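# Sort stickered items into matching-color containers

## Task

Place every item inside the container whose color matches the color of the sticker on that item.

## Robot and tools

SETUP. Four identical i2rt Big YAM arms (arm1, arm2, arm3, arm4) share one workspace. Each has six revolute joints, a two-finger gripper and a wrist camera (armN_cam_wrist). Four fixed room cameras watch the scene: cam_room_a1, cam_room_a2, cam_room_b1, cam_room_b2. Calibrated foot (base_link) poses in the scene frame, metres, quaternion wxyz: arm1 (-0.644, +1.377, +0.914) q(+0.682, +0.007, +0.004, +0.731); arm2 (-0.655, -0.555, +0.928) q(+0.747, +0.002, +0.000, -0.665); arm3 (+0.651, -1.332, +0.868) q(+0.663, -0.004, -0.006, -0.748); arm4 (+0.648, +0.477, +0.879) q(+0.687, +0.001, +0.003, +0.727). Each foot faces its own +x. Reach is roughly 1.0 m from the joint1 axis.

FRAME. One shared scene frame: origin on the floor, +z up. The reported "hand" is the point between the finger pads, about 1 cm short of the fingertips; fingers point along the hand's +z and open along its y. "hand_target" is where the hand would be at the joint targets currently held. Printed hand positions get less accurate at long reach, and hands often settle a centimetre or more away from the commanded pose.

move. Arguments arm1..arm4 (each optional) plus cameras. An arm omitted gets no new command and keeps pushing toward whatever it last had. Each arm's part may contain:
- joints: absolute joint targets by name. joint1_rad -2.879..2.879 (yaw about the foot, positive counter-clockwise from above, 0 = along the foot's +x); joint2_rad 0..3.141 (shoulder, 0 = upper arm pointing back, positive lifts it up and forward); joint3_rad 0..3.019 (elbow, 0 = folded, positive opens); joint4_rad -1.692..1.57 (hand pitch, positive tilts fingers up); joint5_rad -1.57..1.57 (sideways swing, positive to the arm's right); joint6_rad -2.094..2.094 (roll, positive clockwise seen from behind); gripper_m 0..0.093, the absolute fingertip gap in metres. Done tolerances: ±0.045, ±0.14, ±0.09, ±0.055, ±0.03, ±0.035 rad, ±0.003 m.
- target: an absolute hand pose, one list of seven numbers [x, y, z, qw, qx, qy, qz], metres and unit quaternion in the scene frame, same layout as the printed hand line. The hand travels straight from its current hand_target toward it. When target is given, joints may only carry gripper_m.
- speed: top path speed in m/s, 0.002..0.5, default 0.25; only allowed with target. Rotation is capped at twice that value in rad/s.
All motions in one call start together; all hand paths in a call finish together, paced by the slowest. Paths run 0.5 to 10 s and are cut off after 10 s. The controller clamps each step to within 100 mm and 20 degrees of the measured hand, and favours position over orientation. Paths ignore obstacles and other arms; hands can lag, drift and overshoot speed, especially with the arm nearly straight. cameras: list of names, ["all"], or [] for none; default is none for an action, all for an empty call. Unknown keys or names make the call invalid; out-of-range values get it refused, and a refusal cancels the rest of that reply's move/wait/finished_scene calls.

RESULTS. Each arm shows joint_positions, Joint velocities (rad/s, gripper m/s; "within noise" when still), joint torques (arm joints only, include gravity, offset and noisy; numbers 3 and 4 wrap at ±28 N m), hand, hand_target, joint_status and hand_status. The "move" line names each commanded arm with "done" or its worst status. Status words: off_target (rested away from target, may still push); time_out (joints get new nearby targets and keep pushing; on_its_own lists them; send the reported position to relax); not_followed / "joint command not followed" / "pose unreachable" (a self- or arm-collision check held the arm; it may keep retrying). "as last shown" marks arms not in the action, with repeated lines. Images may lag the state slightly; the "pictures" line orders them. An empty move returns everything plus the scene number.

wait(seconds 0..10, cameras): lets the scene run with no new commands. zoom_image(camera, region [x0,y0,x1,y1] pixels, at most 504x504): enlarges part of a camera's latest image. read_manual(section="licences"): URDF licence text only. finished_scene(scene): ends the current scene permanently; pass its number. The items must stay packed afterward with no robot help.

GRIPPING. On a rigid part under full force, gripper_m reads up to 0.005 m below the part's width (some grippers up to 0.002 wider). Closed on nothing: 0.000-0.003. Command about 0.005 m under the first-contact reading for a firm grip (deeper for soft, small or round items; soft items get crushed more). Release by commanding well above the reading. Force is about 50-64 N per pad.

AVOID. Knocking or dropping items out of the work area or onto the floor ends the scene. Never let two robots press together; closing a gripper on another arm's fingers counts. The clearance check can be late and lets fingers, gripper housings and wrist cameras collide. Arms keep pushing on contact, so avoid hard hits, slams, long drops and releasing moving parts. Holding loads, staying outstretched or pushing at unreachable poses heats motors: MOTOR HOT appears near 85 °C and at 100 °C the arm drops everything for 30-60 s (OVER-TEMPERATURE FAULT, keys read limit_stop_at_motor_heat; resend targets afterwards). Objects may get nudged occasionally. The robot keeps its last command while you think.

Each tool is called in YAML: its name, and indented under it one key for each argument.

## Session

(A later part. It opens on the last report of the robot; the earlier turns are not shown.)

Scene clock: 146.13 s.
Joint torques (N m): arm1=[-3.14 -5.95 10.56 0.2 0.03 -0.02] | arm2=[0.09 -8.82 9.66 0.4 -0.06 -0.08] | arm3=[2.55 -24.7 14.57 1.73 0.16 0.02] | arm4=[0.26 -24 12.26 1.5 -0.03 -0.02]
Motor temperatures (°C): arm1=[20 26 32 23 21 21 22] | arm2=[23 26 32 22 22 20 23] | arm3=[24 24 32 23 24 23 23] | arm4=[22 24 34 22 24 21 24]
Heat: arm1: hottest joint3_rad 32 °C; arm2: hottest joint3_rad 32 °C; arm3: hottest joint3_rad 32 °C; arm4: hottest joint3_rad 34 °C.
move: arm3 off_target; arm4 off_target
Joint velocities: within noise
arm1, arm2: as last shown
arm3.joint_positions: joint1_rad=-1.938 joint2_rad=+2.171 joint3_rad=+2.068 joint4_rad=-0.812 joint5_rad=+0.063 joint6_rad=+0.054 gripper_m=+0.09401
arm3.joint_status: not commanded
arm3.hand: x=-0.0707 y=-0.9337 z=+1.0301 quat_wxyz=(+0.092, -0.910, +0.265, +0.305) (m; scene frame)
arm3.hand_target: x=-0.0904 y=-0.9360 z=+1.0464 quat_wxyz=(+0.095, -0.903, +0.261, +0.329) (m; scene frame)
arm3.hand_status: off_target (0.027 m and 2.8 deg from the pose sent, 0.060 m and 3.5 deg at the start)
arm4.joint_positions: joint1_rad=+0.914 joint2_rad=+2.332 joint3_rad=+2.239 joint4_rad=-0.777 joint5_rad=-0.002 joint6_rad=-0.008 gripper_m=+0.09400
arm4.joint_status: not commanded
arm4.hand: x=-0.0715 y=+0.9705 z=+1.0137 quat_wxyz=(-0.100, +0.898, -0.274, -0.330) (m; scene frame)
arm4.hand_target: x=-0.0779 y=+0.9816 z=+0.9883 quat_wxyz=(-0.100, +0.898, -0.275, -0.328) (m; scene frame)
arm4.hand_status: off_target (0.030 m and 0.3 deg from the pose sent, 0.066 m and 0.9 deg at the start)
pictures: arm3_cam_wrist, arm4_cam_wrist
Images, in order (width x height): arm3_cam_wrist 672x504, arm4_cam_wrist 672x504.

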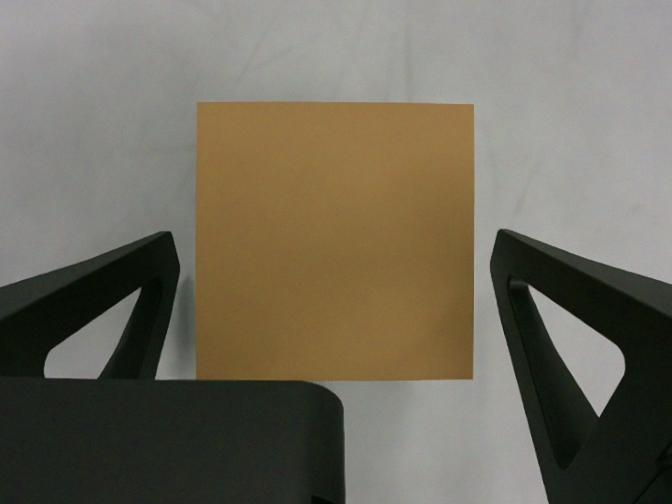

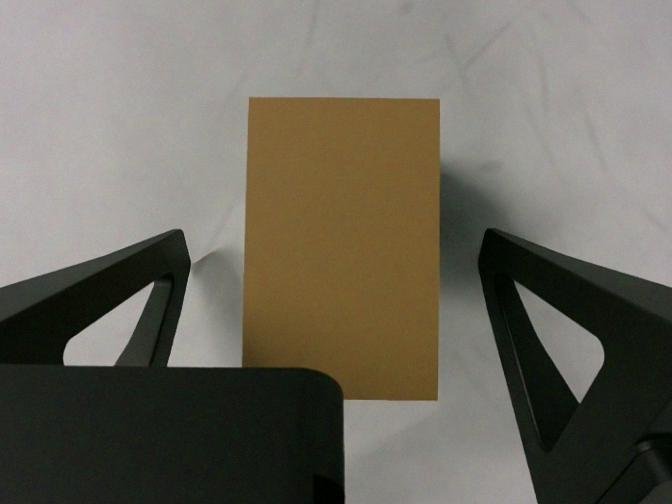

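move:
  arm3: {"joints":{"gripper_m":0.045}}
  arm4: {"joints":{"gripper_m":0.034}}
  cameras: ["arm3_cam_wrist","arm4_cam_wrist"]

move:
  arm3: {"target":[-0.04,-0.948,1.14,-0.0888,0.9075,-0.244,-0.3303],"speed":0.14}
  arm4: {"target":[-0.05,0.96,1.12,-0.1,0.8986,-0.2748,-0.3271],"speed":0.14}

move:
  arm3: {"target":[0.33,-1.14,1.21,-0.0888,0.9075,-0.244,-0.3303],"speed":0.22}
  arm4: {"target":[0.35,0.685,1.22,-0.1,0.8986,-0.2748,-0.3271],"speed":0.22}
  cameras: ["arm3_cam_wrist","arm4_cam_wrist"]

move:
  arm3: {"joints":{"joint2_rad":0.7,"joint3_rad":1.4,"joint4_rad":-1.5,"joint5_rad":0,"joint6_rad":0}}
  arm4: {"joints":{"joint2_rad":0.7,"joint3_rad":1.4,"joint4_rad":-1.5}}

move:
  arm3: {"joints":{"joint1_rad":0.986}}
  arm4: {"joints":{"joint1_rad":-1.16}}

move:
  arm3: {"target":[1.155,-1.748,1.0,-0.3115,-0.1809,-0.9309,0.0605],"speed":0.25}
  arm4: {"target":[1.115,0.719,1.0,-0.3449,0.1626,-0.9225,-0.0608],"speed":0.25}
  cameras: ["arm3_cam_wrist","arm4_cam_wrist","cam_room_a1","cam_room_a2"]

Scene clock: 173.13 s.
Joint torques (N m): arm1=[-2.84 -6.01 10.61 0.1 0.04 -0.07] | arm2=[0.03 -8.88 9.65 0.36 -0.06 -0.07] | arm3=[2.49 -24.76 14.61 1.73 0.14 0.02] | arm4=[1.32 -24.29 12.27 1.4 -0.04 0]
Motor temperatures (°C): arm1=[20 25 32 23 21 21 22] | arm2=[23 26 31 22 22 20 23] | arm3=[24 25 32 23 24 23 23] | arm4=[22 28 41 22 24 21 24]
Heat: arm1: hottest joint3_rad 32 °C; arm2: hottest joint3_rad 31 °C; arm3: hottest joint3_rad 32 °C; arm4: hottest joint3_rad 41 °C.
move: arm3 off_target; arm4 off_target
Joint velocities: within noise
arm1, arm2: as last shown
arm3.joint_positions: joint1_rad=-1.938 joint2_rad=+2.171 joint3_rad=+2.068 joint4_rad=-0.812 joint5_rad=+0.063 joint6_rad=+0.054 gripper_m=+0.05314
arm3.joint_status: gripper_m off_target (ended at +0.05317, target +0.04500)
arm3.hand: x=-0.0707 y=-0.9337 z=+1.0301 quat_wxyz=(+0.092, -0.910, +0.265, +0.305) (m; scene frame)
arm3.hand_target: x=-0.0903 y=-0.9359 z=+1.0464 quat_wxyz=(+0.095, -0.903, +0.261, +0.329) (m; scene frame)
arm3.hand_status: not commanded
arm4.joint_positions: joint1_rad=+0.903 joint2_rad=+2.333 joint3_rad=+2.240 joint4_rad=-0.774 joint5_rad=-0.001 joint6_rad=-0.009 gripper_m=+0.04472
arm4.joint_status: gripper_m off_target (ended at +0.04474, target +0.03400)
arm4.hand: x=-0.0666 y=+0.9790 z=+1.0133 quat_wxyz=(-0.102, +0.896, -0.279, -0.330) (m; scene frame)
arm4.hand_target: x=-0.0778 y=+0.9817 z=+0.9880 quat_wxyz=(-0.100, +0.898, -0.275, -0.327) (m; scene frame)
arm4.hand_status: not commanded
pictures: arm3_cam_wrist, arm4_cam_wrist
Images, in order (width x height): arm3_cam_wrist 672x504, arm4_cam_wrist 672x504.

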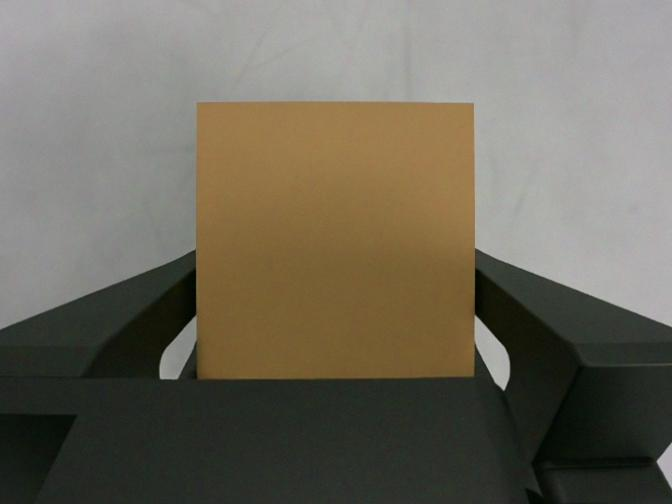

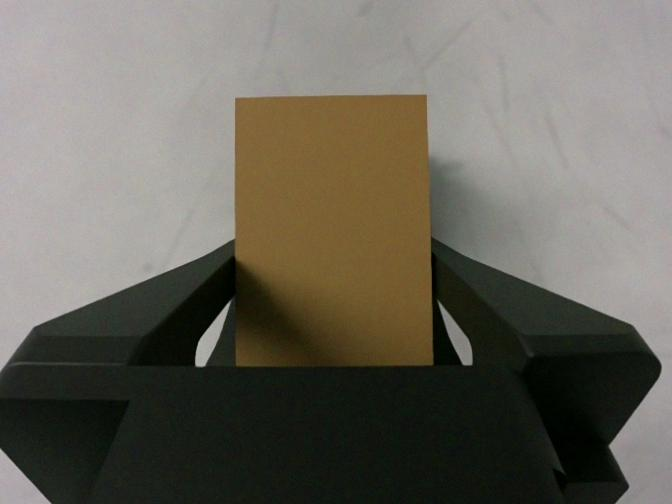

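Scene clock: 174.93 s.
Joint torques (N m): arm1=[-3.02 -5.48 10.71 0.25 0 -0.06] | arm2=[0.09 -8.82 9.68 0.35 -0.05 -0.09] | arm3=[0.91 -25.82 10.77 1.06 -0.06 -0.12] | arm4=[1.67 -28.86 13.07 0.66 0.01 0.01]
Motor temperatures (°C): arm1=[20 25 32 23 21 21 22] | arm2=[23 26 31 22 22 20 23] | arm3=[24 25 32 23 24 23 23] | arm4=[22 28 41 22 24 21 25]
Heat: arm1: hottest joint3_rad 32 °C; arm2: hottest joint3_rad 31 °C; arm3: hottest joint3_rad 32 °C; arm4: hottest joint3_rad 41 °C.
move: arm3 off_target; arm4 off_target
Joint velocities: within noise
arm1, arm2: as last shown
arm3.joint_positions: joint1_rad=-1.938 joint2_rad=+2.029 joint3_rad=+2.068 joint4_rad=-0.924 joint5_rad=+0.030 joint6_rad=+0.023 gripper_m=+0.05314
arm3.joint_status: not commanded
arm3.hand: x=-0.0437 y=-0.9533 z=+1.1248 quat_wxyz=(+0.085, -0.911, +0.245, +0.322) (m; scene frame)
arm3.hand_target: x=-0.0399 y=-0.9481 z=+1.1399 quat_wxyz=(+0.089, -0.907, +0.244, +0.330) (m; scene frame)
arm3.hand_status: off_target (0.017 m and 1.1 deg from the pose sent, 0.115 m and 3.8 deg at the start)
arm4.joint_positions: joint1_rad=+0.903 joint2_rad=+2.244 joint3_rad=+2.291 joint4_rad=-0.974 joint5_rad=-0.001 joint6_rad=-0.009 gripper_m=+0.04472
arm4.joint_status: not commanded
arm4.hand: x=-0.0403 y=+0.9611 z=+1.0846 quat_wxyz=(-0.094, +0.905, -0.282, -0.303) (m; scene frame)
arm4.hand_target: x=-0.0485 y=+0.9592 z=+1.1198 quat_wxyz=(-0.100, +0.898, -0.275, -0.327) (m; scene frame)
arm4.hand_status: off_target (0.037 m and 3.0 deg from the pose sent, 0.110 m and 0.7 deg at the start)
pictures: none

Scene clock: 177.77 s.
Joint torques (N m): arm1=[-2.84 -5.71 10.39 0.18 0.02 -0.07] | arm2=[0.03 -8.76 9.66 0.38 -0.07 -0.08] | arm3=[0.21 -4.66 9.5 1.11 -0.07 -0.11] | arm4=[1.44 -3.66 9.44 0.62 0.07 0.02]
Motor temperatures (°C): arm1=[20 25 32 23 21 21 22] | arm2=[23 26 31 22 22 20 23] | arm3=[24 25 32 23 24 23 23] | arm4=[22 27 40 22 24 21 25]
Heat: arm1: hottest joint3_rad 32 °C; arm2: hottest joint3_rad 31 °C; arm3: hottest joint3_rad 32 °C; arm4: hottest joint3_rad 40 °C.
move: arm3 done; arm4 done
Joint velocities: within noise
arm1, arm2: as last shown
arm3.joint_positions: joint1_rad=-1.956 joint2_rad=+0.879 joint3_rad=+1.066 joint4_rad=-1.038 joint5_rad=+0.014 joint6_rad=+0.004 gripper_m=+0.05314
arm3.joint_status: not commanded
arm3.hand: x=+0.3272 y=-1.1442 z=+1.2147 quat_wxyz=(+0.088, -0.906, +0.241, +0.337) (m; scene frame)
arm3.hand_target: x=+0.3301 y=-1.1400 z=+1.2101 quat_wxyz=(+0.089, -0.907, +0.244, +0.330) (m; scene frame)
arm3.hand_status: done (0.007 m and 0.9 deg from the pose sent, 0.426 m and 1.1 deg at the start)
arm4.joint_positions: joint1_rad=+0.903 joint2_rad=+0.859 joint3_rad=+1.043 joint4_rad=-1.041 joint5_rad=-0.001 joint6_rad=-0.009 gripper_m=+0.04472
arm4.joint_status: not commanded
arm4.hand: x=+0.3517 y=+0.6874 z=+1.2234 quat_wxyz=(-0.104, +0.894, -0.278, -0.334) (m; scene frame)
arm4.hand_target: x=+0.3501 y=+0.6850 z=+1.2201 quat_wxyz=(-0.100, +0.899, -0.275, -0.327) (m; scene frame)
arm4.hand_status: done (0.005 m and 1.1 deg from the pose sent, 0.497 m and 3.0 deg at the start)
pictures: arm3_cam_wrist, arm4_cam_wrist
Images, in order (width x height): arm3_cam_wrist 672x504, arm4_cam_wrist 672x504.

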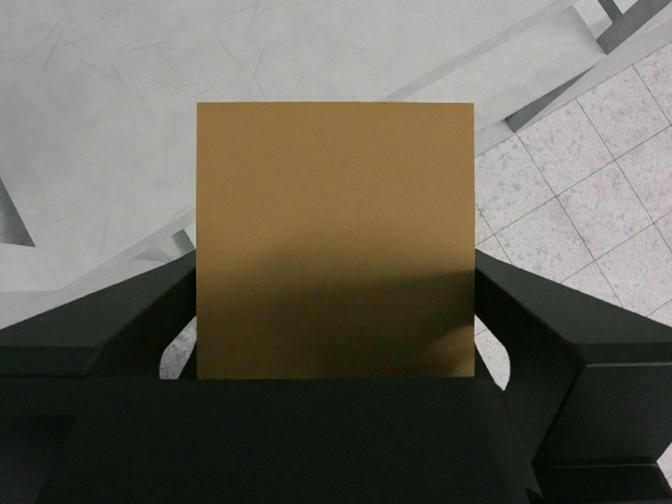

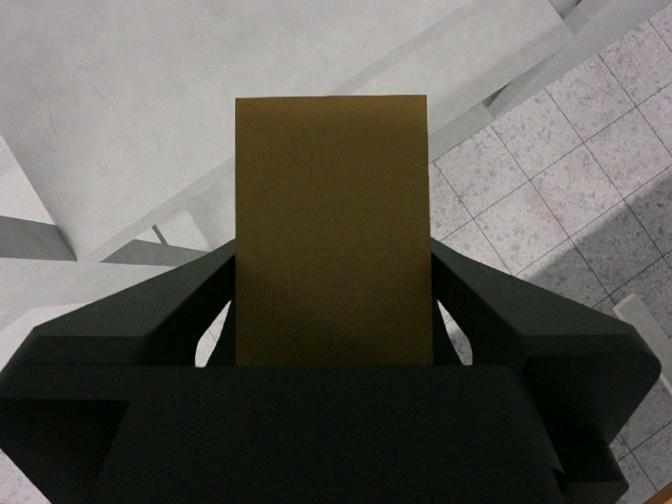

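Scene clock: 179.10 s.
Joint torques (N m): arm1=[-2.14 -5.77 10.66 0.03 0.04 -0.07] | arm2=[0.03 -8.82 9.63 0.36 -0.06 -0.08] | arm3=[0.26 -0.67 9.69 1.2 -0.09 -0.1] | arm4=[1.55 1.03 8.53 0.72 0.05 -0.01]
Motor temperatures (°C): arm1=[20 25 32 23 21 21 22] | arm2=[23 26 31 22 22 20 23] | arm3=[24 25 32 23 24 23 23] | arm4=[22 27 40 22 24 21 25]
Heat: arm1: hottest joint3_rad 32 °C; arm2: hottest joint3_rad 31 °C; arm3: hottest joint3_rad 32 °C; arm4: hottest joint3_rad 40 °C.
move: arm3 done; arm4 done
Joint velocities: within noise
arm1, arm2: as last shown
arm3.joint_positions: joint1_rad=-1.956 joint2_rad=+0.704 joint3_rad=+1.384 joint4_rad=-1.495 joint5_rad=+0.002 joint6_rad=+0.004 gripper_m=+0.05314
arm3.joint_status: all done
arm3.hand: x=+0.4374 y=-1.2058 z=+1.3526 quat_wxyz=(+0.087, -0.900, +0.237, +0.355) (m; scene frame)
arm3.hand_target: x=+0.4416 y=-1.2045 z=+1.3602 quat_wxyz=(+0.091, -0.896, +0.241, +0.361) (m; scene frame)
arm3.hand_status: not commanded
arm4.joint_positions: joint1_rad=+0.903 joint2_rad=+0.697 joint3_rad=+1.387 joint4_rad=-1.489 joint5_rad=-0.001 joint6_rad=-0.009 gripper_m=+0.04472
arm4.joint_status: all done
arm4.hand: x=+0.4517 y=+0.6184 z=+1.3704 quat_wxyz=(-0.112, +0.884, -0.275, -0.360) (m; scene frame)
arm4.hand_target: x=+0.4519 y=+0.6159 z=+1.3741 quat_wxyz=(-0.111, +0.886, -0.271, -0.360) (m; scene frame)
arm4.hand_status: not commanded
pictures: none

Scene clock: 181.43 s.
Joint torques (N m): arm1=[-2.37 -6.3 10.63 0.24 0.04 -0.03] | arm2=[0.03 -8.94 9.65 0.38 -0.06 -0.08] | arm3=[2.2 -0.09 9.52 1.24 0.1 -0.09] | arm4=[0.38 1.03 8.64 0.75 0.04 0.03]
Motor temperatures (°C): arm1=[20 25 32 23 21 21 22] | arm2=[23 26 31 22 22 20 23] | arm3=[24 25 32 23 24 23 24] | arm4=[22 27 40 22 24 21 25]
Heat: arm1: hottest joint3_rad 32 °C; arm2: hottest joint3_rad 31 °C; arm3: hottest joint3_rad 32 °C; arm4: hottest joint3_rad 40 °C.
move: arm3 done; arm4 done
Joint velocities: within noise
arm1.joint_positions: joint1_rad=-2.350 joint2_rad=+1.231 joint3_rad=+1.174 joint4_rad=-1.493 joint5_rad=-0.009 joint6_rad=-0.123 gripper_m=+0.09297
arm1.joint_status: not commanded
arm1.hand: x=-0.3769 y=+1.1519 z=+1.1496 quat_wxyz=(-0.003, -0.289, -0.957, +0.001) (m; scene frame)
arm1.hand_target: x=-0.3800 y=+1.1501 z=+1.1500 quat_wxyz=(+0.000, -0.290, -0.957, +0.000) (m; scene frame)
arm1.hand_status: not commanded
arm2.joint_positions: joint1_rad=+0.903 joint2_rad=+1.189 joint3_rad=+1.108 joint4_rad=-1.462 joint5_rad=+0.004 joint6_rad=+0.005 gripper_m=+0.09294
arm2.joint_status: not commanded
arm2.hand: x=-0.3738 y=-0.7303 z=+1.1563 quat_wxyz=(-0.013, -0.274, -0.962, +0.004) (m; scene frame)
arm2.hand_target: x=-0.3799 y=-0.7299 z=+1.1502 quat_wxyz=(+0.000, -0.271, -0.962, +0.000) (m; scene frame)
arm2.hand_status: not commanded
arm3.joint_positions: joint1_rad=+0.975 joint2_rad=+0.704 joint3_rad=+1.384 joint4_rad=-1.495 joint5_rad=-0.002 joint6_rad=+0.004 gripper_m=+0.05317
arm3.joint_status: all done
arm3.hand: x=+0.8343 y=-1.4853 z=+1.3569 quat_wxyz=(-0.349, -0.325, -0.869, +0.134) (m; scene frame)
arm3.hand_target: x=+0.8335 y=-1.4814 z=+1.3644 quat_wxyz=(-0.356, -0.318, -0.868, +0.136) (m; scene frame)
arm3.hand_status: not commanded
arm4.joint_positions: joint1_rad=-1.156 joint2_rad=+0.697 joint3_rad=+1.387 joint4_rad=-1.489 joint5_rad=-0.001 joint6_rad=-0.009 gripper_m=+0.04473
arm4.joint_status: all done
arm4.hand: x=+0.8665 y=+0.5888 z=+1.3686 quat_wxyz=(-0.363, +0.221, -0.901, -0.085) (m; scene frame)
arm4.hand_target: x=+0.8653 y=+0.5875 z=+1.3722 quat_wxyz=(-0.363, +0.221, -0.901, -0.085) (m; scene frame)
arm4.hand_status: not commanded
pictures: none

Scene clock: 184.37 s.
Joint torques (N m): arm1=[-2.55 -5.66 10.52 0.25 0.03 -0.02] | arm2=[-0.03 -8.82 9.66 0.36 -0.05 -0.08] | arm3=[0.03 -19.43 13.05 1.59 -0.25 -0.12] | arm4=[1.26 -13.1 9.7 1.73 0.31 0.17]
Motor temperatures (°C): arm1=[20 25 32 23 21 21 22] | arm2=[23 26 31 22 22 20 23] | arm3=[24 25 32 23 24 23 24] | arm4=[22 26 39 22 24 21 25]
Heat: arm1: hottest joint3_rad 32 °C; arm2: hottest joint3_rad 31 °C; arm3: hottest joint3_rad 32 °C; arm4: hottest joint3_rad 39 °C.
move: arm3 off_target; arm4 off_target
Joint velocities: within noise
arm1, arm2: as last shown
arm3.joint_positions: joint1_rad=+0.955 joint2_rad=+1.785 joint3_rad=+1.294 joint4_rad=-0.548 joint5_rad=-0.221 joint6_rad=-0.285 gripper_m=+0.05317
arm3.joint_status: not commanded
arm3.hand: x=+1.1422 y=-1.7248 z=+0.9691 quat_wxyz=(-0.282, -0.184, -0.941, +0.041) (m; scene frame)
arm3.hand_target: x=+1.1531 y=-1.7467 z=+1.0007 quat_wxyz=(-0.311, -0.181, -0.931, +0.061) (m; scene frame)
arm3.hand_status: off_target (0.041 m and 4.3 deg from the pose sent, 0.547 m and 20.3 deg at the start)
arm4.joint_positions: joint1_rad=-1.122 joint2_rad=+1.442 joint3_rad=+0.849 joint4_rad=-0.313 joint5_rad=+0.103 joint6_rad=+0.112 gripper_m=+0.04472
arm4.joint_status: not commanded
arm4.hand: x=+1.1033 y=+0.7086 z=+0.9834 quat_wxyz=(-0.323, +0.169, -0.930, -0.052) (m; scene frame)
arm4.hand_target: x=+1.1142 y=+0.7187 z=+1.0003 quat_wxyz=(-0.345, +0.163, -0.922, -0.061) (m; scene frame)
arm4.hand_status: off_target (0.023 m and 2.9 deg from the pose sent, 0.463 m and 8.0 deg at the start)
pictures: arm3_cam_wrist, arm4_cam_wrist, cam_room_a1, cam_room_a2
Images, in order (width x height): arm3_cam_wrist 672x504, arm4_cam_wrist 672x504, cam_room_a1 672x504, cam_room_a2 672x504.

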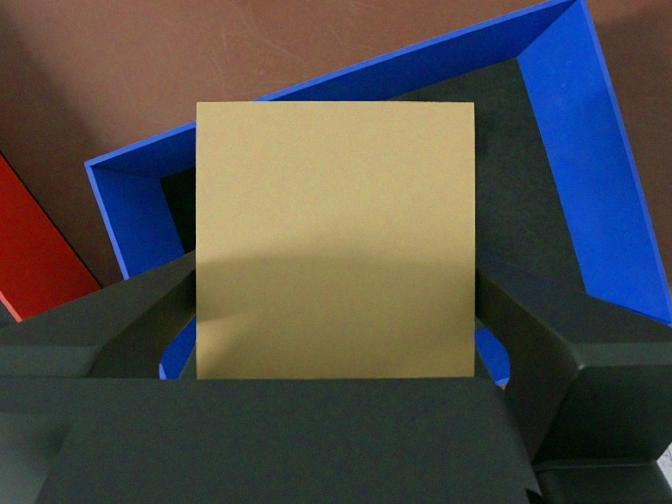

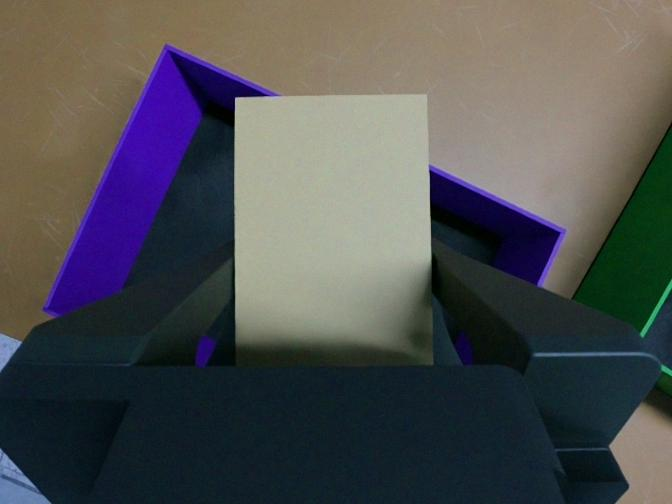

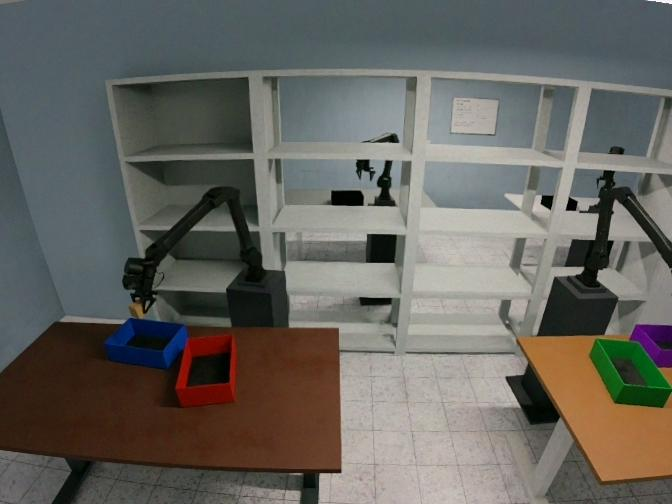

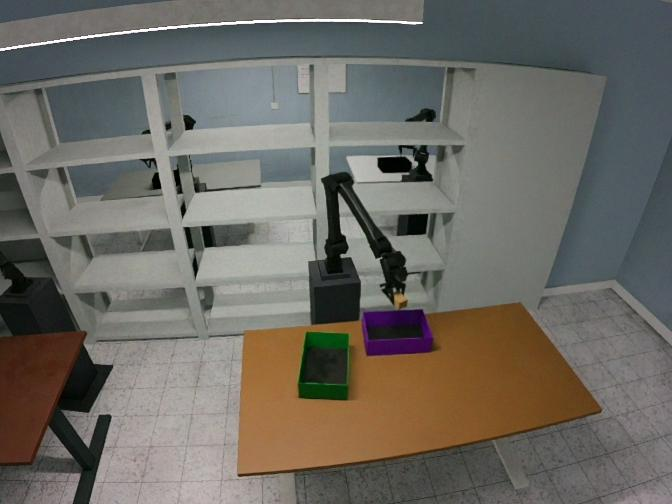

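move:
  arm3: {"target":[1.161,-1.766,0.84,-0.3115,-0.1809,-0.9309,0.0605],"speed":0.15}
  arm4: {"target":[1.121,0.730,0.81,-0.3449,0.1626,-0.9225,-0.0608],"speed":0.15}
  cameras: ["arm3_cam_wrist","arm4_cam_wrist"]

move:
  arm3: {"target":[1.161,-1.766,0.80,-0.3115,-0.1809,-0.9309,0.0605],"speed":0.1}
  arm4: {"target":[1.121,0.730,0.77,-0.3449,0.1626,-0.9225,-0.0608],"speed":0.1}
  cameras: ["arm3_cam_wrist","arm4_cam_wrist","cam_room_a1","cam_room_a2"]

Scene clock: 199.57 s.
Joint torques (N m): arm1=[-2.84 -5.83 10.69 0.13 -0.01 -0.02] | arm2=[0.03 -8.88 9.65 0.39 -0.06 -0.08] | arm3=[-0.09 -20.54 7.13 1.91 -0.26 -0.13] | arm4=[1.32 -15.62 4.92 1.66 0.31 0.18]
Motor temperatures (°C): arm1=[20 25 32 23 21 21 22] | arm2=[23 26 31 22 22 20 23] | arm3=[24 26 32 23 24 23 24] | arm4=[22 25 38 22 24 21 26]
Heat: arm1: hottest joint3_rad 32 °C; arm2: hottest joint3_rad 31 °C; arm3: hottest joint3_rad 32 °C; arm4: hottest joint3_rad 38 °C.
move: arm3 done; arm4 done
Joint velocities: within noise
arm1, arm2: as last shown
arm3.joint_positions: joint1_rad=+0.942 joint2_rad=+2.052 joint3_rad=+1.280 joint4_rad=-0.211 joint5_rad=-0.230 joint6_rad=-0.296 gripper_m=+0.05317
arm3.joint_status: not commanded
arm3.hand: x=+1.1652 y=-1.7568 z=+0.8395 quat_wxyz=(-0.306, -0.179, -0.934, +0.055) (m; scene frame)
arm3.hand_target: x=+1.1609 y=-1.7658 z=+0.8400 quat_wxyz=(-0.311, -0.181, -0.931, +0.061) (m; scene frame)
arm3.hand_status: done (0.010 m and 1.0 deg from the pose sent, 0.137 m and 4.3 deg at the start)
arm4.joint_positions: joint1_rad=-1.105 joint2_rad=+1.899 joint3_rad=+0.775 joint4_rad=+0.249 joint5_rad=+0.113 joint6_rad=+0.124 gripper_m=+0.04472
arm4.joint_status: not commanded
arm4.hand: x=+1.1180 y=+0.7245 z=+0.8088 quat_wxyz=(-0.337, +0.167, -0.925, -0.056) (m; scene frame)
arm4.hand_target: x=+1.1210 y=+0.7301 z=+0.8101 quat_wxyz=(-0.345, +0.163, -0.922, -0.061) (m; scene frame)
arm4.hand_status: done (0.006 m and 1.2 deg from the pose sent, 0.176 m and 2.9 deg at the start)
pictures: arm3_cam_wrist, arm4_cam_wrist
Images, in order (width x height): arm3_cam_wrist 672x504, arm4_cam_wrist 672x504.

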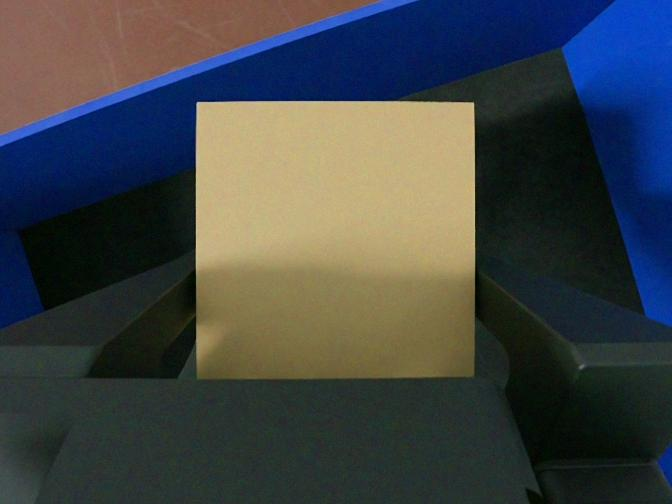

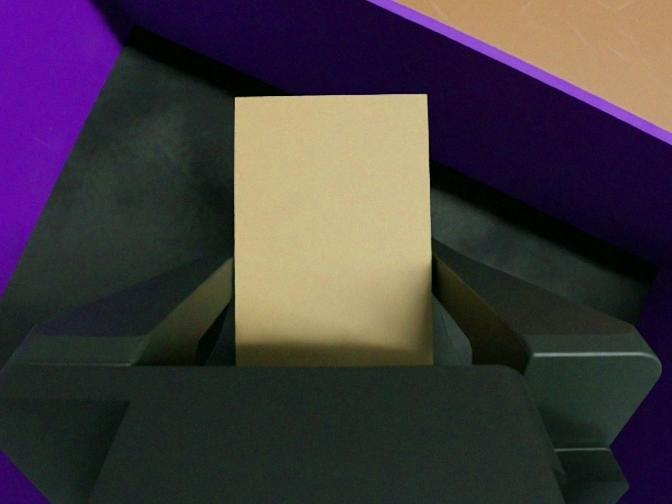

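Scene clock: 200.73 s.
Joint torques (N m): arm1=[-2.9 -6.07 10.69 0.28 0 -0.07] | arm2=[0.09 -8.82 9.68 0.38 -0.05 -0.08] | arm3=[0.09 -20.72 6.75 1.91 -0.24 -0.12] | arm4=[1.26 -15.74 4.67 1.7 0.29 0.17]
Motor temperatures (°C): arm1=[20 25 32 23 21 21 22] | arm2=[23 25 31 22 22 20 23] | arm3=[24 26 32 23 24 23 24] | arm4=[22 25 37 22 24 21 26]
Heat: arm1: hottest joint3_rad 32 °C; arm2: hottest joint3_rad 31 °C; arm3: hottest joint3_rad 32 °C; arm4: hottest joint3_rad 37 °C.
move: arm3 done; arm4 off_target
Joint velocities: within noise
arm1, arm2: as last shown
arm3.joint_positions: joint1_rad=+0.942 joint2_rad=+2.125 joint3_rad=+1.273 joint4_rad=-0.130 joint5_rad=-0.230 joint6_rad=-0.296 gripper_m=+0.05317
arm3.joint_status: not commanded
arm3.hand: x=+1.1650 y=-1.7571 z=+0.8004 quat_wxyz=(-0.306, -0.179, -0.933, +0.055) (m; scene frame)
arm3.hand_target: x=+1.1610 y=-1.7659 z=+0.8001 quat_wxyz=(-0.311, -0.181, -0.931, +0.061) (m; scene frame)
arm3.hand_status: done (0.010 m and 0.9 deg from the pose sent, 0.041 m and 1.0 deg at the start)
arm4.joint_positions: joint1_rad=-1.105 joint2_rad=+2.012 joint3_rad=+0.775 joint4_rad=+0.355 joint5_rad=+0.113 joint6_rad=+0.124 gripper_m=+0.04472
arm4.joint_status: not commanded
arm4.hand: x=+1.1141 y=+0.7222 z=+0.7683 quat_wxyz=(-0.334, +0.167, -0.926, -0.055) (m; scene frame)
arm4.hand_target: x=+1.1208 y=+0.7301 z=+0.7703 quat_wxyz=(-0.345, +0.163, -0.922, -0.061) (m; scene frame)
arm4.hand_status: off_target (0.011 m and 1.6 deg from the pose sent, 0.039 m and 1.2 deg at the start)
pictures: arm3_cam_wrist, arm4_cam_wrist, cam_room_a1, cam_room_a2
Images, in order (width x height): arm3_cam_wrist 672x504, arm4_cam_wrist 672x504, cam_room_a1 672x504, cam_room_a2 672x504.

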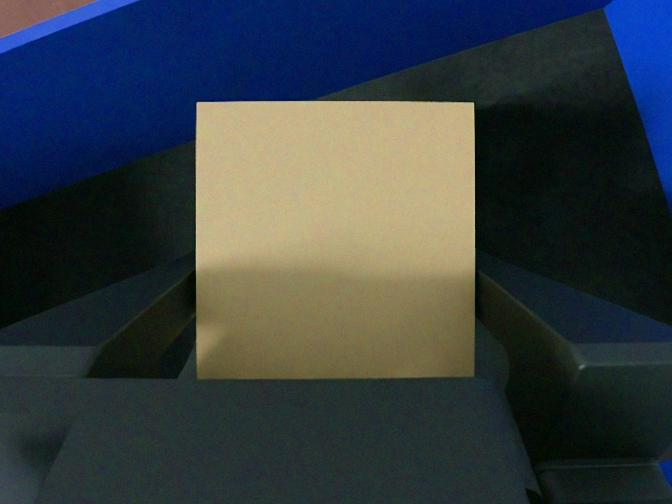

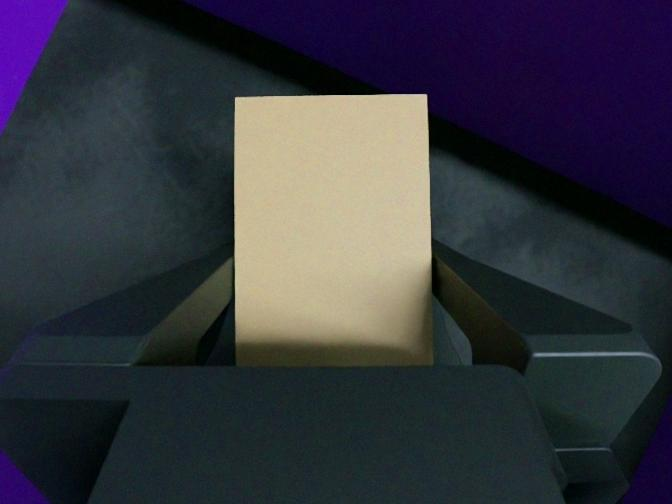

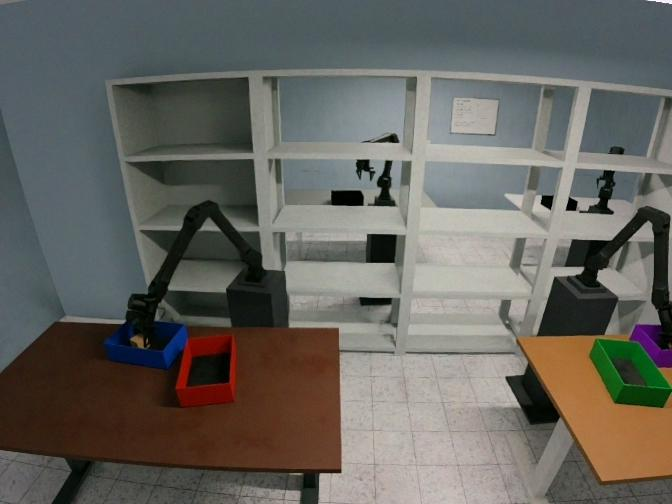

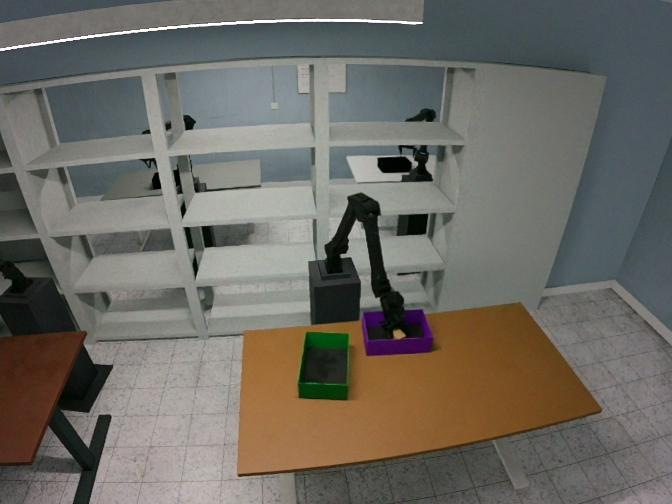

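move:
  arm3: {"target":[1.158,-1.766,0.762,-0.3115,-0.1809,-0.9309,0.0605],"speed":0.08}
  arm4: {"target":[1.121,0.730,0.745,-0.3449,0.1626,-0.9225,-0.0608],"speed":0.06}

move:
  arm3: {"target":[1.158,-1.766,0.745,-0.3115,-0.1809,-0.9309,0.0605],"speed":0.05}
  arm4: {"target":[1.120,0.729,0.731,-0.3449,0.1626,-0.9225,-0.0608],"speed":0.05}

move:
  arm3: {"target":[1.158,-1.766,0.733,-0.3115,-0.1809,-0.9309,0.0605],"speed":0.05}
  arm4: {"target":[1.120,0.729,0.722,-0.3449,0.1626,-0.9225,-0.0608],"speed":0.05}
  cameras: ["arm3_cam_wrist","arm4_cam_wrist"]

Scene clock: 207.80 s.
Joint torques (N m): arm1=[-2.96 -5.6 10.67 0.2 -0.01 -0.07] | arm2=[0.15 -8.82 9.66 0.39 -0.06 -0.08] | arm3=[-0.09 -21.07 6.01 1.91 -0.26 -0.12] | arm4=[1.2 -15.56 4.85 1.7 0.27 0.16]
Motor temperatures (°C): arm1=[20 25 32 23 21 21 21] | arm2=[23 25 31 22 22 20 23] | arm3=[24 26 32 23 24 23 24] | arm4=[22 25 36 22 24 21 26]
Heat: arm1: hottest joint3_rad 32 °C; arm2: hottest joint3_rad 31 °C; arm3: hottest joint3_rad 32 °C; arm4: hottest joint3_rad 36 °C.
move: arm3 done; arm4 off_target
Joint velocities: within noise
arm1, arm2: as last shown
arm3.joint_positions: joint1_rad=+0.940 joint2_rad=+2.198 joint3_rad=+1.273 joint4_rad=-0.054 joint5_rad=-0.231 joint6_rad=-0.298 gripper_m=+0.05317
arm3.joint_status: not commanded
arm3.hand: x=+1.1636 y=-1.7580 z=+0.7641 quat_wxyz=(-0.308, -0.179, -0.933, +0.056) (m; scene frame)
arm3.hand_target: x=+1.1580 y=-1.7659 z=+0.7621 quat_wxyz=(-0.311, -0.181, -0.931, +0.061) (m; scene frame)
arm3.hand_status: done (0.010 m and 0.8 deg from the pose sent, 0.040 m and 0.9 deg at the start)
arm4.joint_positions: joint1_rad=-1.105 joint2_rad=+2.081 joint3_rad=+0.778 joint4_rad=+0.418 joint5_rad=+0.113 joint6_rad=+0.124 gripper_m=+0.04472
arm4.joint_status: not commanded
arm4.hand: x=+1.1109 y=+0.7203 z=+0.7443 quat_wxyz=(-0.333, +0.168, -0.926, -0.055) (m; scene frame)
arm4.hand_target: x=+1.1205 y=+0.7299 z=+0.7453 quat_wxyz=(-0.345, +0.163, -0.922, -0.061) (m; scene frame)
arm4.hand_status: off_target (0.014 m and 1.7 deg from the pose sent, 0.025 m and 1.6 deg at the start)
pictures: none

Scene clock: 208.77 s.
Joint torques (N m): arm1=[-2.55 -5.89 10.63 0.16 0 -0.05] | arm2=[0.03 -8.82 9.65 0.4 -0.06 -0.08] | arm3=[0.15 -19.78 6.22 1.83 -0.23 -0.11] | arm4=[1.03 -14.62 4.59 1.58 0.28 0.14]
Motor temperatures (°C): arm1=[20 25 32 23 21 21 21] | arm2=[23 25 31 22 22 20 23] | arm3=[24 26 31 23 24 23 24] | arm4=[22 25 36 22 24 21 26]
Heat: arm1: hottest joint3_rad 32 °C; arm2: hottest joint3_rad 31 °C; arm3: hottest joint3_rad 31 °C; arm4: hottest joint3_rad 36 °C.
move: arm3 off_target; arm4 off_target
Joint velocities: within noise
arm1, arm2: as last shown
arm3.joint_positions: joint1_rad=+0.940 joint2_rad=+2.220 joint3_rad=+1.273 joint4_rad=-0.020 joint5_rad=-0.231 joint6_rad=-0.300 gripper_m=+0.05317
arm3.joint_status: not commanded
arm3.hand: x=+1.1646 y=-1.7593 z=+0.7545 quat_wxyz=(-0.313, -0.177, -0.931, +0.059) (m; scene frame)
arm3.hand_target: x=+1.1578 y=-1.7658 z=+0.7452 quat_wxyz=(-0.311, -0.181, -0.931, +0.061) (m; scene frame)
arm3.hand_status: off_target (0.013 m and 0.5 deg from the pose sent, 0.021 m and 0.8 deg at the start)
arm4.joint_positions: joint1_rad=-1.105 joint2_rad=+2.109 joint3_rad=+0.785 joint4_rad=+0.455 joint5_rad=+0.113 joint6_rad=+0.126 gripper_m=+0.04472
arm4.joint_status: not commanded
arm4.hand: x=+1.1140 y=+0.7221 z=+0.7380 quat_wxyz=(-0.340, +0.166, -0.924, -0.058) (m; scene frame)
arm4.hand_target: x=+1.1195 y=+0.7289 z=+0.7312 quat_wxyz=(-0.345, +0.163, -0.923, -0.061) (m; scene frame)
arm4.hand_status: off_target (0.011 m and 0.8 deg from the pose sent, 0.018 m and 1.7 deg at the start)
pictures: none

Scene clock: 209.73 s.
Joint torques (N m): arm1=[-2.55 -6.01 10.74 0.2 0.05 -0.05] | arm2=[0.09 -8.88 9.65 0.36 -0.06 -0.07] | arm3=[0.03 -18.43 6.46 1.7 -0.22 -0.1] | arm4=[1.08 -13.27 4.63 1.59 0.3 0.12]
Motor temperatures (°C): arm1=[20 25 32 23 21 21 21] | arm2=[23 25 31 22 22 20 23] | arm3=[24 26 31 23 24 23 24] | arm4=[22 25 36 22 24 21 26]
Heat: arm1: hottest joint3_rad 32 °C; arm2: hottest joint3_rad 31 °C; arm3: hottest joint3_rad 31 °C; arm4: hottest joint3_rad 36 °C.
move: arm3 off_target; arm4 off_target
Joint velocities: within noise
arm1, arm2: as last shown
arm3.joint_positions: joint1_rad=+0.940 joint2_rad=+2.226 joint3_rad=+1.273 joint4_rad=+0.003 joint5_rad=-0.231 joint6_rad=-0.300 gripper_m=+0.05317
arm3.joint_status: not commanded
arm3.hand: x=+1.1668 y=-1.7613 z=+0.7538 quat_wxyz=(-0.319, -0.175, -0.929, +0.063) (m; scene frame)
arm3.hand_target: x=+1.1575 y=-1.7654 z=+0.7336 quat_wxyz=(-0.312, -0.181, -0.931, +0.060) (m; scene frame)
arm3.hand_status: off_target (0.023 m and 1.1 deg from the pose sent, 0.024 m and 0.5 deg at the start)
arm4.joint_positions: joint1_rad=-1.105 joint2_rad=+2.119 joint3_rad=+0.790 joint4_rad=+0.481 joint5_rad=+0.114 joint6_rad=+0.126 gripper_m=+0.04472
arm4.joint_status: not commanded
arm4.hand: x=+1.1185 y=+0.7246 z=+0.7383 quat_wxyz=(-0.349, +0.164, -0.920, -0.061) (m; scene frame)
arm4.hand_target: x=+1.1193 y=+0.7287 z=+0.7225 quat_wxyz=(-0.345, +0.163, -0.922, -0.061) (m; scene frame)
arm4.hand_status: off_target (0.017 m and 0.6 deg from the pose sent, 0.018 m and 0.8 deg at the start)
pictures: arm3_cam_wrist, arm4_cam_wrist
Images, in order (width x height): arm3_cam_wrist 672x504, arm4_cam_wrist 672x504.

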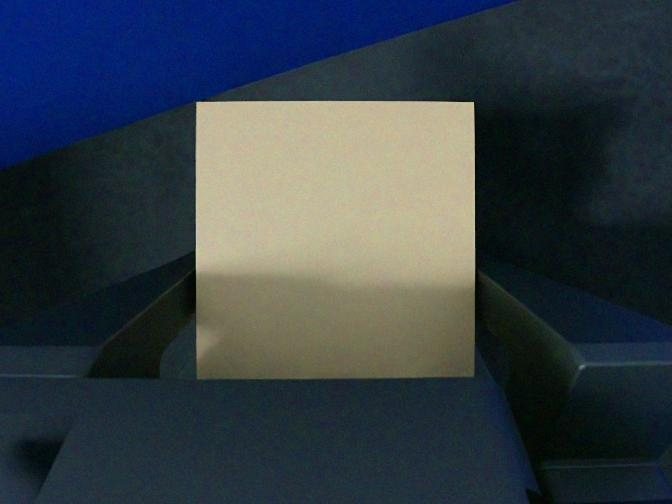

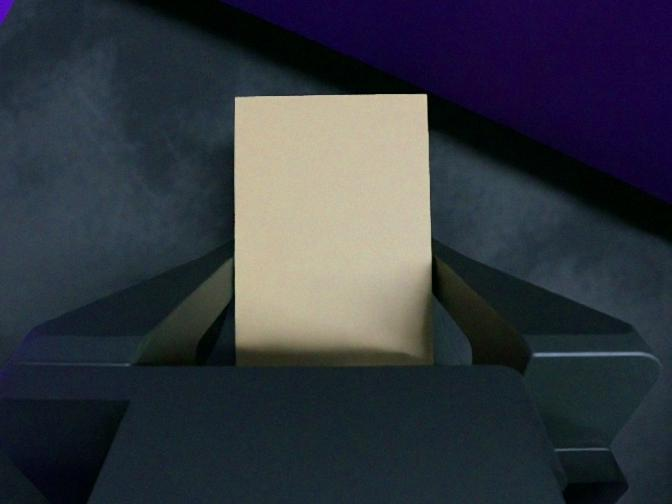

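Both in contact. Ease, release, retreat.

move:
  arm3: {"target":[1.160,-1.766,0.745,-0.3115,-0.1809,-0.9309,0.0605],"speed":0.05}
  arm4: {"target":[1.120,0.728,0.733,-0.3449,0.1626,-0.9225,-0.0608],"speed":0.05}

move:
  arm3: {"joints":{"gripper_m":0.062}}
  arm4: {"joints":{"gripper_m":0.054}}

move:
  arm3: {"joints":{"gripper_m":0.078}}
  arm4: {"joints":{"gripper_m":0.072}}

move:
  arm3: {"target":[1.07,-1.72,0.92,-0.3115,-0.1809,-0.9309,0.0605],"speed":0.15}
  arm4: {"target":[1.03,0.69,0.90,-0.3449,0.1626,-0.9225,-0.0608],"speed":0.15}
  cameras: ["arm3_cam_wrist","arm4_cam_wrist","cam_room_a1","cam_room_a2"]

Scene clock: 217.00 s.
Joint torques (N m): arm1=[-2.73 -6.12 10.52 0.35 0.02 -0.05] | arm2=[-0.03 -8.94 9.66 0.39 -0.06 -0.08] | arm3=[0.26 -20.37 6.71 0.7 -0.18 -0.08] | arm4=[0.97 -15.74 4 0.73 0.22 0.12]
Motor temperatures (°C): arm1=[20 25 32 23 21 21 21] | arm2=[23 25 31 22 22 20 23] | arm3=[24 26 31 23 24 23 24] | arm4=[22 24 34 22 24 21 26]
Heat: arm1: hottest joint3_rad 32 °C; arm2: hottest joint3_rad 31 °C; arm3: hottest joint3_rad 31 °C; arm4: hottest joint3_rad 34 °C.
move: arm3 off_target; arm4 done
Joint velocities: within noise
arm1, arm2: as last shown
arm3.joint_positions: joint1_rad=+0.940 joint2_rad=+2.226 joint3_rad=+1.273 joint4_rad=+0.003 joint5_rad=-0.231 joint6_rad=-0.300 gripper_m=+0.05317
arm3.joint_status: not commanded
arm3.hand: x=+1.1668 y=-1.7613 z=+0.7538 quat_wxyz=(-0.319, -0.175, -0.929, +0.063) (m; scene frame)
arm3.hand_target: x=+1.1599 y=-1.7659 z=+0.7452 quat_wxyz=(-0.312, -0.181, -0.931, +0.061) (m; scene frame)
arm3.hand_status: off_target (0.012 m and 1.1 deg from the pose sent, 0.012 m and 1.2 deg at the start)
arm4.joint_positions: joint1_rad=-1.105 joint2_rad=+2.119 joint3_rad=+0.790 joint4_rad=+0.481 joint5_rad=+0.114 joint6_rad=+0.126 gripper_m=+0.04472
arm4.joint_status: not commanded
arm4.hand: x=+1.1185 y=+0.7246 z=+0.7383 quat_wxyz=(-0.349, +0.164, -0.920, -0.061) (m; scene frame)
arm4.hand_target: x=+1.1199 y=+0.7281 z=+0.7331 quat_wxyz=(-0.345, +0.163, -0.922, -0.061) (m; scene frame)
arm4.hand_status: done (0.006 m and 0.6 deg from the pose sent, 0.006 m and 0.6 deg at the start)
pictures: none

Scene clock: 217.47 s.
Joint torques (N m): arm1=[-2.67 -6.24 10.67 0.23 -0.01 -0.07] | arm2=[0.15 -8.88 9.68 0.38 -0.06 -0.08] | arm3=[0.26 -20.48 6.63 0.85 -0.18 -0.09] | arm4=[1.2 -16.32 4.04 0.79 0.23 0.15]
Motor temperatures (°C): arm1=[20 25 32 23 21 21 21] | arm2=[23 25 31 22 22 20 23] | arm3=[24 26 31 23 24 23 24] | arm4=[22 24 34 22 24 21 26]
Heat: arm1: hottest joint3_rad 32 °C; arm2: hottest joint3_rad 31 °C; arm3: hottest joint3_rad 31 °C; arm4: hottest joint3_rad 34 °C.
move: arm3 done; arm4 done
Joint velocities: within noise
arm1.joint_positions: joint1_rad=-2.350 joint2_rad=+1.231 joint3_rad=+1.174 joint4_rad=-1.493 joint5_rad=-0.009 joint6_rad=-0.123 gripper_m=+0.09297
arm1.joint_status: not commanded
arm1.hand: x=-0.3769 y=+1.1519 z=+1.1496 quat_wxyz=(-0.003, -0.289, -0.957, +0.001) (m; scene frame)
arm1.hand_target: x=-0.3800 y=+1.1501 z=+1.1500 quat_wxyz=(+0.000, -0.290, -0.957, +0.000) (m; scene frame)
arm1.hand_status: not commanded
arm2.joint_positions: joint1_rad=+0.903 joint2_rad=+1.189 joint3_rad=+1.108 joint4_rad=-1.462 joint5_rad=+0.004 joint6_rad=+0.005 gripper_m=+0.09294
arm2.joint_status: not commanded
arm2.hand: x=-0.3738 y=-0.7303 z=+1.1563 quat_wxyz=(-0.013, -0.274, -0.962, +0.004) (m; scene frame)
arm2.hand_target: x=-0.3799 y=-0.7299 z=+1.1502 quat_wxyz=(+0.000, -0.271, -0.962, +0.000) (m; scene frame)
arm2.hand_status: not commanded
arm3.joint_positions: joint1_rad=+0.940 joint2_rad=+2.226 joint3_rad=+1.273 joint4_rad=+0.000 joint5_rad=-0.231 joint6_rad=-0.300 gripper_m=+0.06197
arm3.joint_status: all done
arm3.hand: x=+1.1663 y=-1.7609 z=+0.7531 quat_wxyz=(-0.318, -0.176, -0.930, +0.063) (m; scene frame)
arm3.hand_target: x=+1.1599 y=-1.7659 z=+0.7451 quat_wxyz=(-0.312, -0.181, -0.931, +0.061) (m; scene frame)
arm3.hand_status: not commanded
arm4.joint_positions: joint1_rad=-1.105 joint2_rad=+2.119 joint3_rad=+0.790 joint4_rad=+0.481 joint5_rad=+0.114 joint6_rad=+0.126 gripper_m=+0.05390
arm4.joint_status: all done
arm4.hand: x=+1.1185 y=+0.7246 z=+0.7383 quat_wxyz=(-0.349, +0.164, -0.920, -0.061) (m; scene frame)
arm4.hand_target: x=+1.1198 y=+0.7280 z=+0.7331 quat_wxyz=(-0.345, +0.163, -0.922, -0.061) (m; scene frame)
arm4.hand_status: not commanded
pictures: none

Scene clock: 217.93 s.
Joint torques (N m): arm1=[-2.78 -6.12 10.58 0.09 0.02 -0.03] | arm2=[0.09 -8.82 9.66 0.35 -0.06 -0.09] | arm3=[0.26 -20.42 6.71 0.88 -0.17 -0.09] | arm4=[1.26 -15.68 4.04 0.59 0.22 0.15]
Motor temperatures (°C): arm1=[20 25 32 23 21 21 21] | arm2=[23 25 31 22 22 20 23] | arm3=[24 26 31 23 24 23 24] | arm4=[22 24 34 22 24 21 26]
Heat: arm1: hottest joint3_rad 32 °C; arm2: hottest joint3_rad 31 °C; arm3: hottest joint3_rad 31 °C; arm4: hottest joint3_rad 34 °C.
move: arm3 done; arm4 done
Joint velocities: within noise
arm1, arm2: as last shown
arm3.joint_positions: joint1_rad=+0.940 joint2_rad=+2.226 joint3_rad=+1.273 joint4_rad=+0.000 joint5_rad=-0.231 joint6_rad=-0.300 gripper_m=+0.07793
arm3.joint_status: all done
arm3.hand: x=+1.1663 y=-1.7609 z=+0.7531 quat_wxyz=(-0.318, -0.176, -0.930, +0.063) (m; scene frame)
arm3.hand_target: x=+1.1599 y=-1.7659 z=+0.7451 quat_wxyz=(-0.312, -0.181, -0.931, +0.061) (m; scene frame)
arm3.hand_status: not commanded
arm4.joint_positions: joint1_rad=-1.105 joint2_rad=+2.119 joint3_rad=+0.790 joint4_rad=+0.481 joint5_rad=+0.114 joint6_rad=+0.126 gripper_m=+0.07189
arm4.joint_status: all done
arm4.hand: x=+1.1185 y=+0.7246 z=+0.7383 quat_wxyz=(-0.349, +0.164, -0.920, -0.061) (m; scene frame)
arm4.hand_target: x=+1.1198 y=+0.7280 z=+0.7331 quat_wxyz=(-0.345, +0.163, -0.922, -0.061) (m; scene frame)
arm4.hand_status: not commanded
pictures: none

Scene clock: 219.97 s.
Joint torques (N m): arm1=[-2.32 -6.01 10.48 0.25 0.01 -0.04] | arm2=[0.03 -8.88 9.63 0.39 -0.05 -0.08] | arm3=[0.09 -16.26 7.16 0.83 -0.24 -0.11] | arm4=[1.26 -10.34 5.87 0.59 0.29 0.14]
Motor temperatures (°C): arm1=[20 25 32 23 21 21 21] | arm2=[23 25 31 22 22 20 23] | arm3=[24 26 31 23 24 23 24] | arm4=[22 24 34 22 24 21 26]
Heat: arm1: hottest joint3_rad 32 °C; arm2: hottest joint3_rad 31 °C; arm3: hottest joint3_rad 31 °C; arm4: hottest joint3_rad 34 °C.
move: arm3 done; arm4 done
Joint velocities: within noise
arm1, arm2: as last shown
arm3.joint_positions: joint1_rad=+0.876 joint2_rad=+1.719 joint3_rad=+1.021 joint4_rad=-0.272 joint5_rad=-0.267 joint6_rad=-0.350 gripper_m=+0.07794
arm3.joint_status: not commanded
arm3.hand: x=+1.0779 y=-1.7179 z=+0.9236 quat_wxyz=(-0.317, -0.177, -0.930, +0.062) (m; scene frame)
arm3.hand_target: x=+1.0700 y=-1.7200 z=+0.9200 quat_wxyz=(-0.312, -0.181, -0.931, +0.060) (m; scene frame)
arm3.hand_status: done (0.009 m and 0.8 deg from the pose sent, 0.197 m and 1.0 deg at the start)
arm4.joint_positions: joint1_rad=-1.070 joint2_rad=+1.455 joint3_rad=+0.534 joint4_rad=+0.073 joint5_rad=+0.137 joint6_rad=+0.150 gripper_m=+0.07189
arm4.joint_status: not commanded
arm4.hand: x=+1.0340 y=+0.6891 z=+0.9021 quat_wxyz=(-0.351, +0.165, -0.920, -0.061) (m; scene frame)
arm4.hand_target: x=+1.0300 y=+0.6900 z=+0.9000 quat_wxyz=(-0.345, +0.163, -0.922, -0.061) (m; scene frame)
arm4.hand_status: done (0.005 m and 0.8 deg from the pose sent, 0.188 m and 0.6 deg at the start)
pictures: arm3_cam_wrist, arm4_cam_wrist, cam_room_a1, cam_room_a2
Images, in order (width x height): arm3_cam_wrist 672x504, arm4_cam_wrist 672x504, cam_room_a1 672x504, cam_room_a2 672x504.

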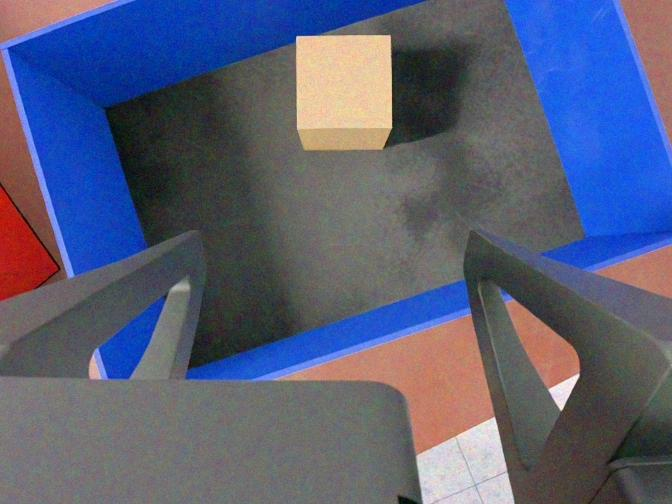

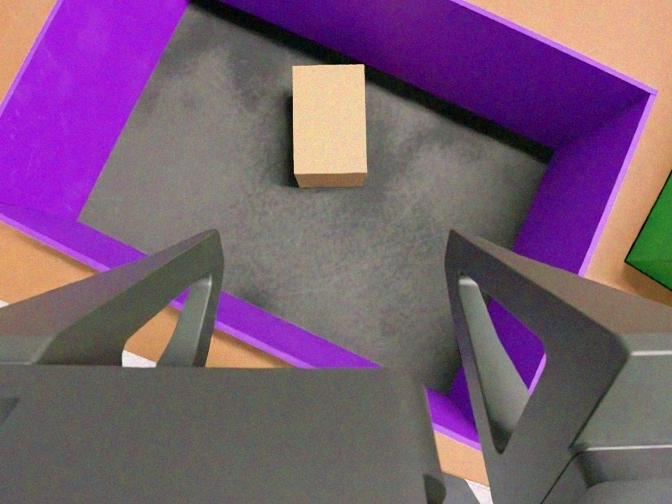

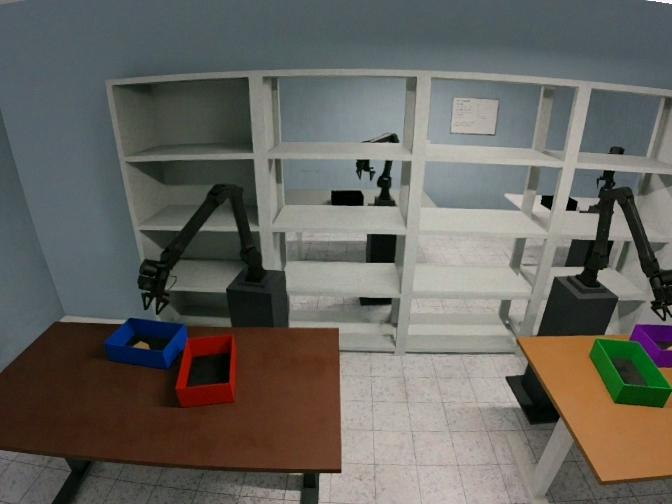

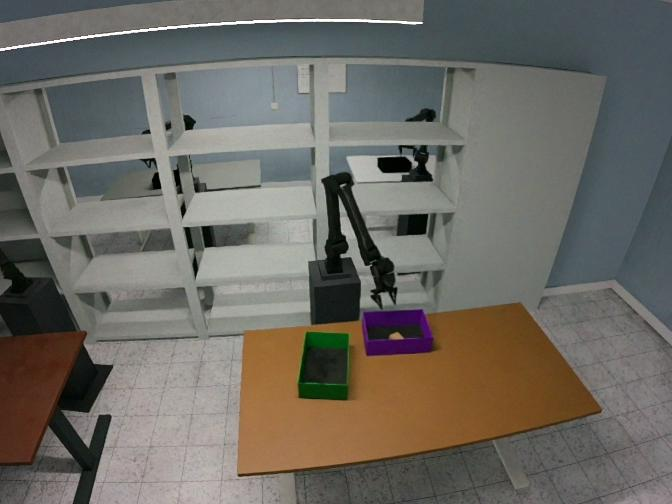

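finished_scene:
  scene: 3

The scene is finished: the task was done.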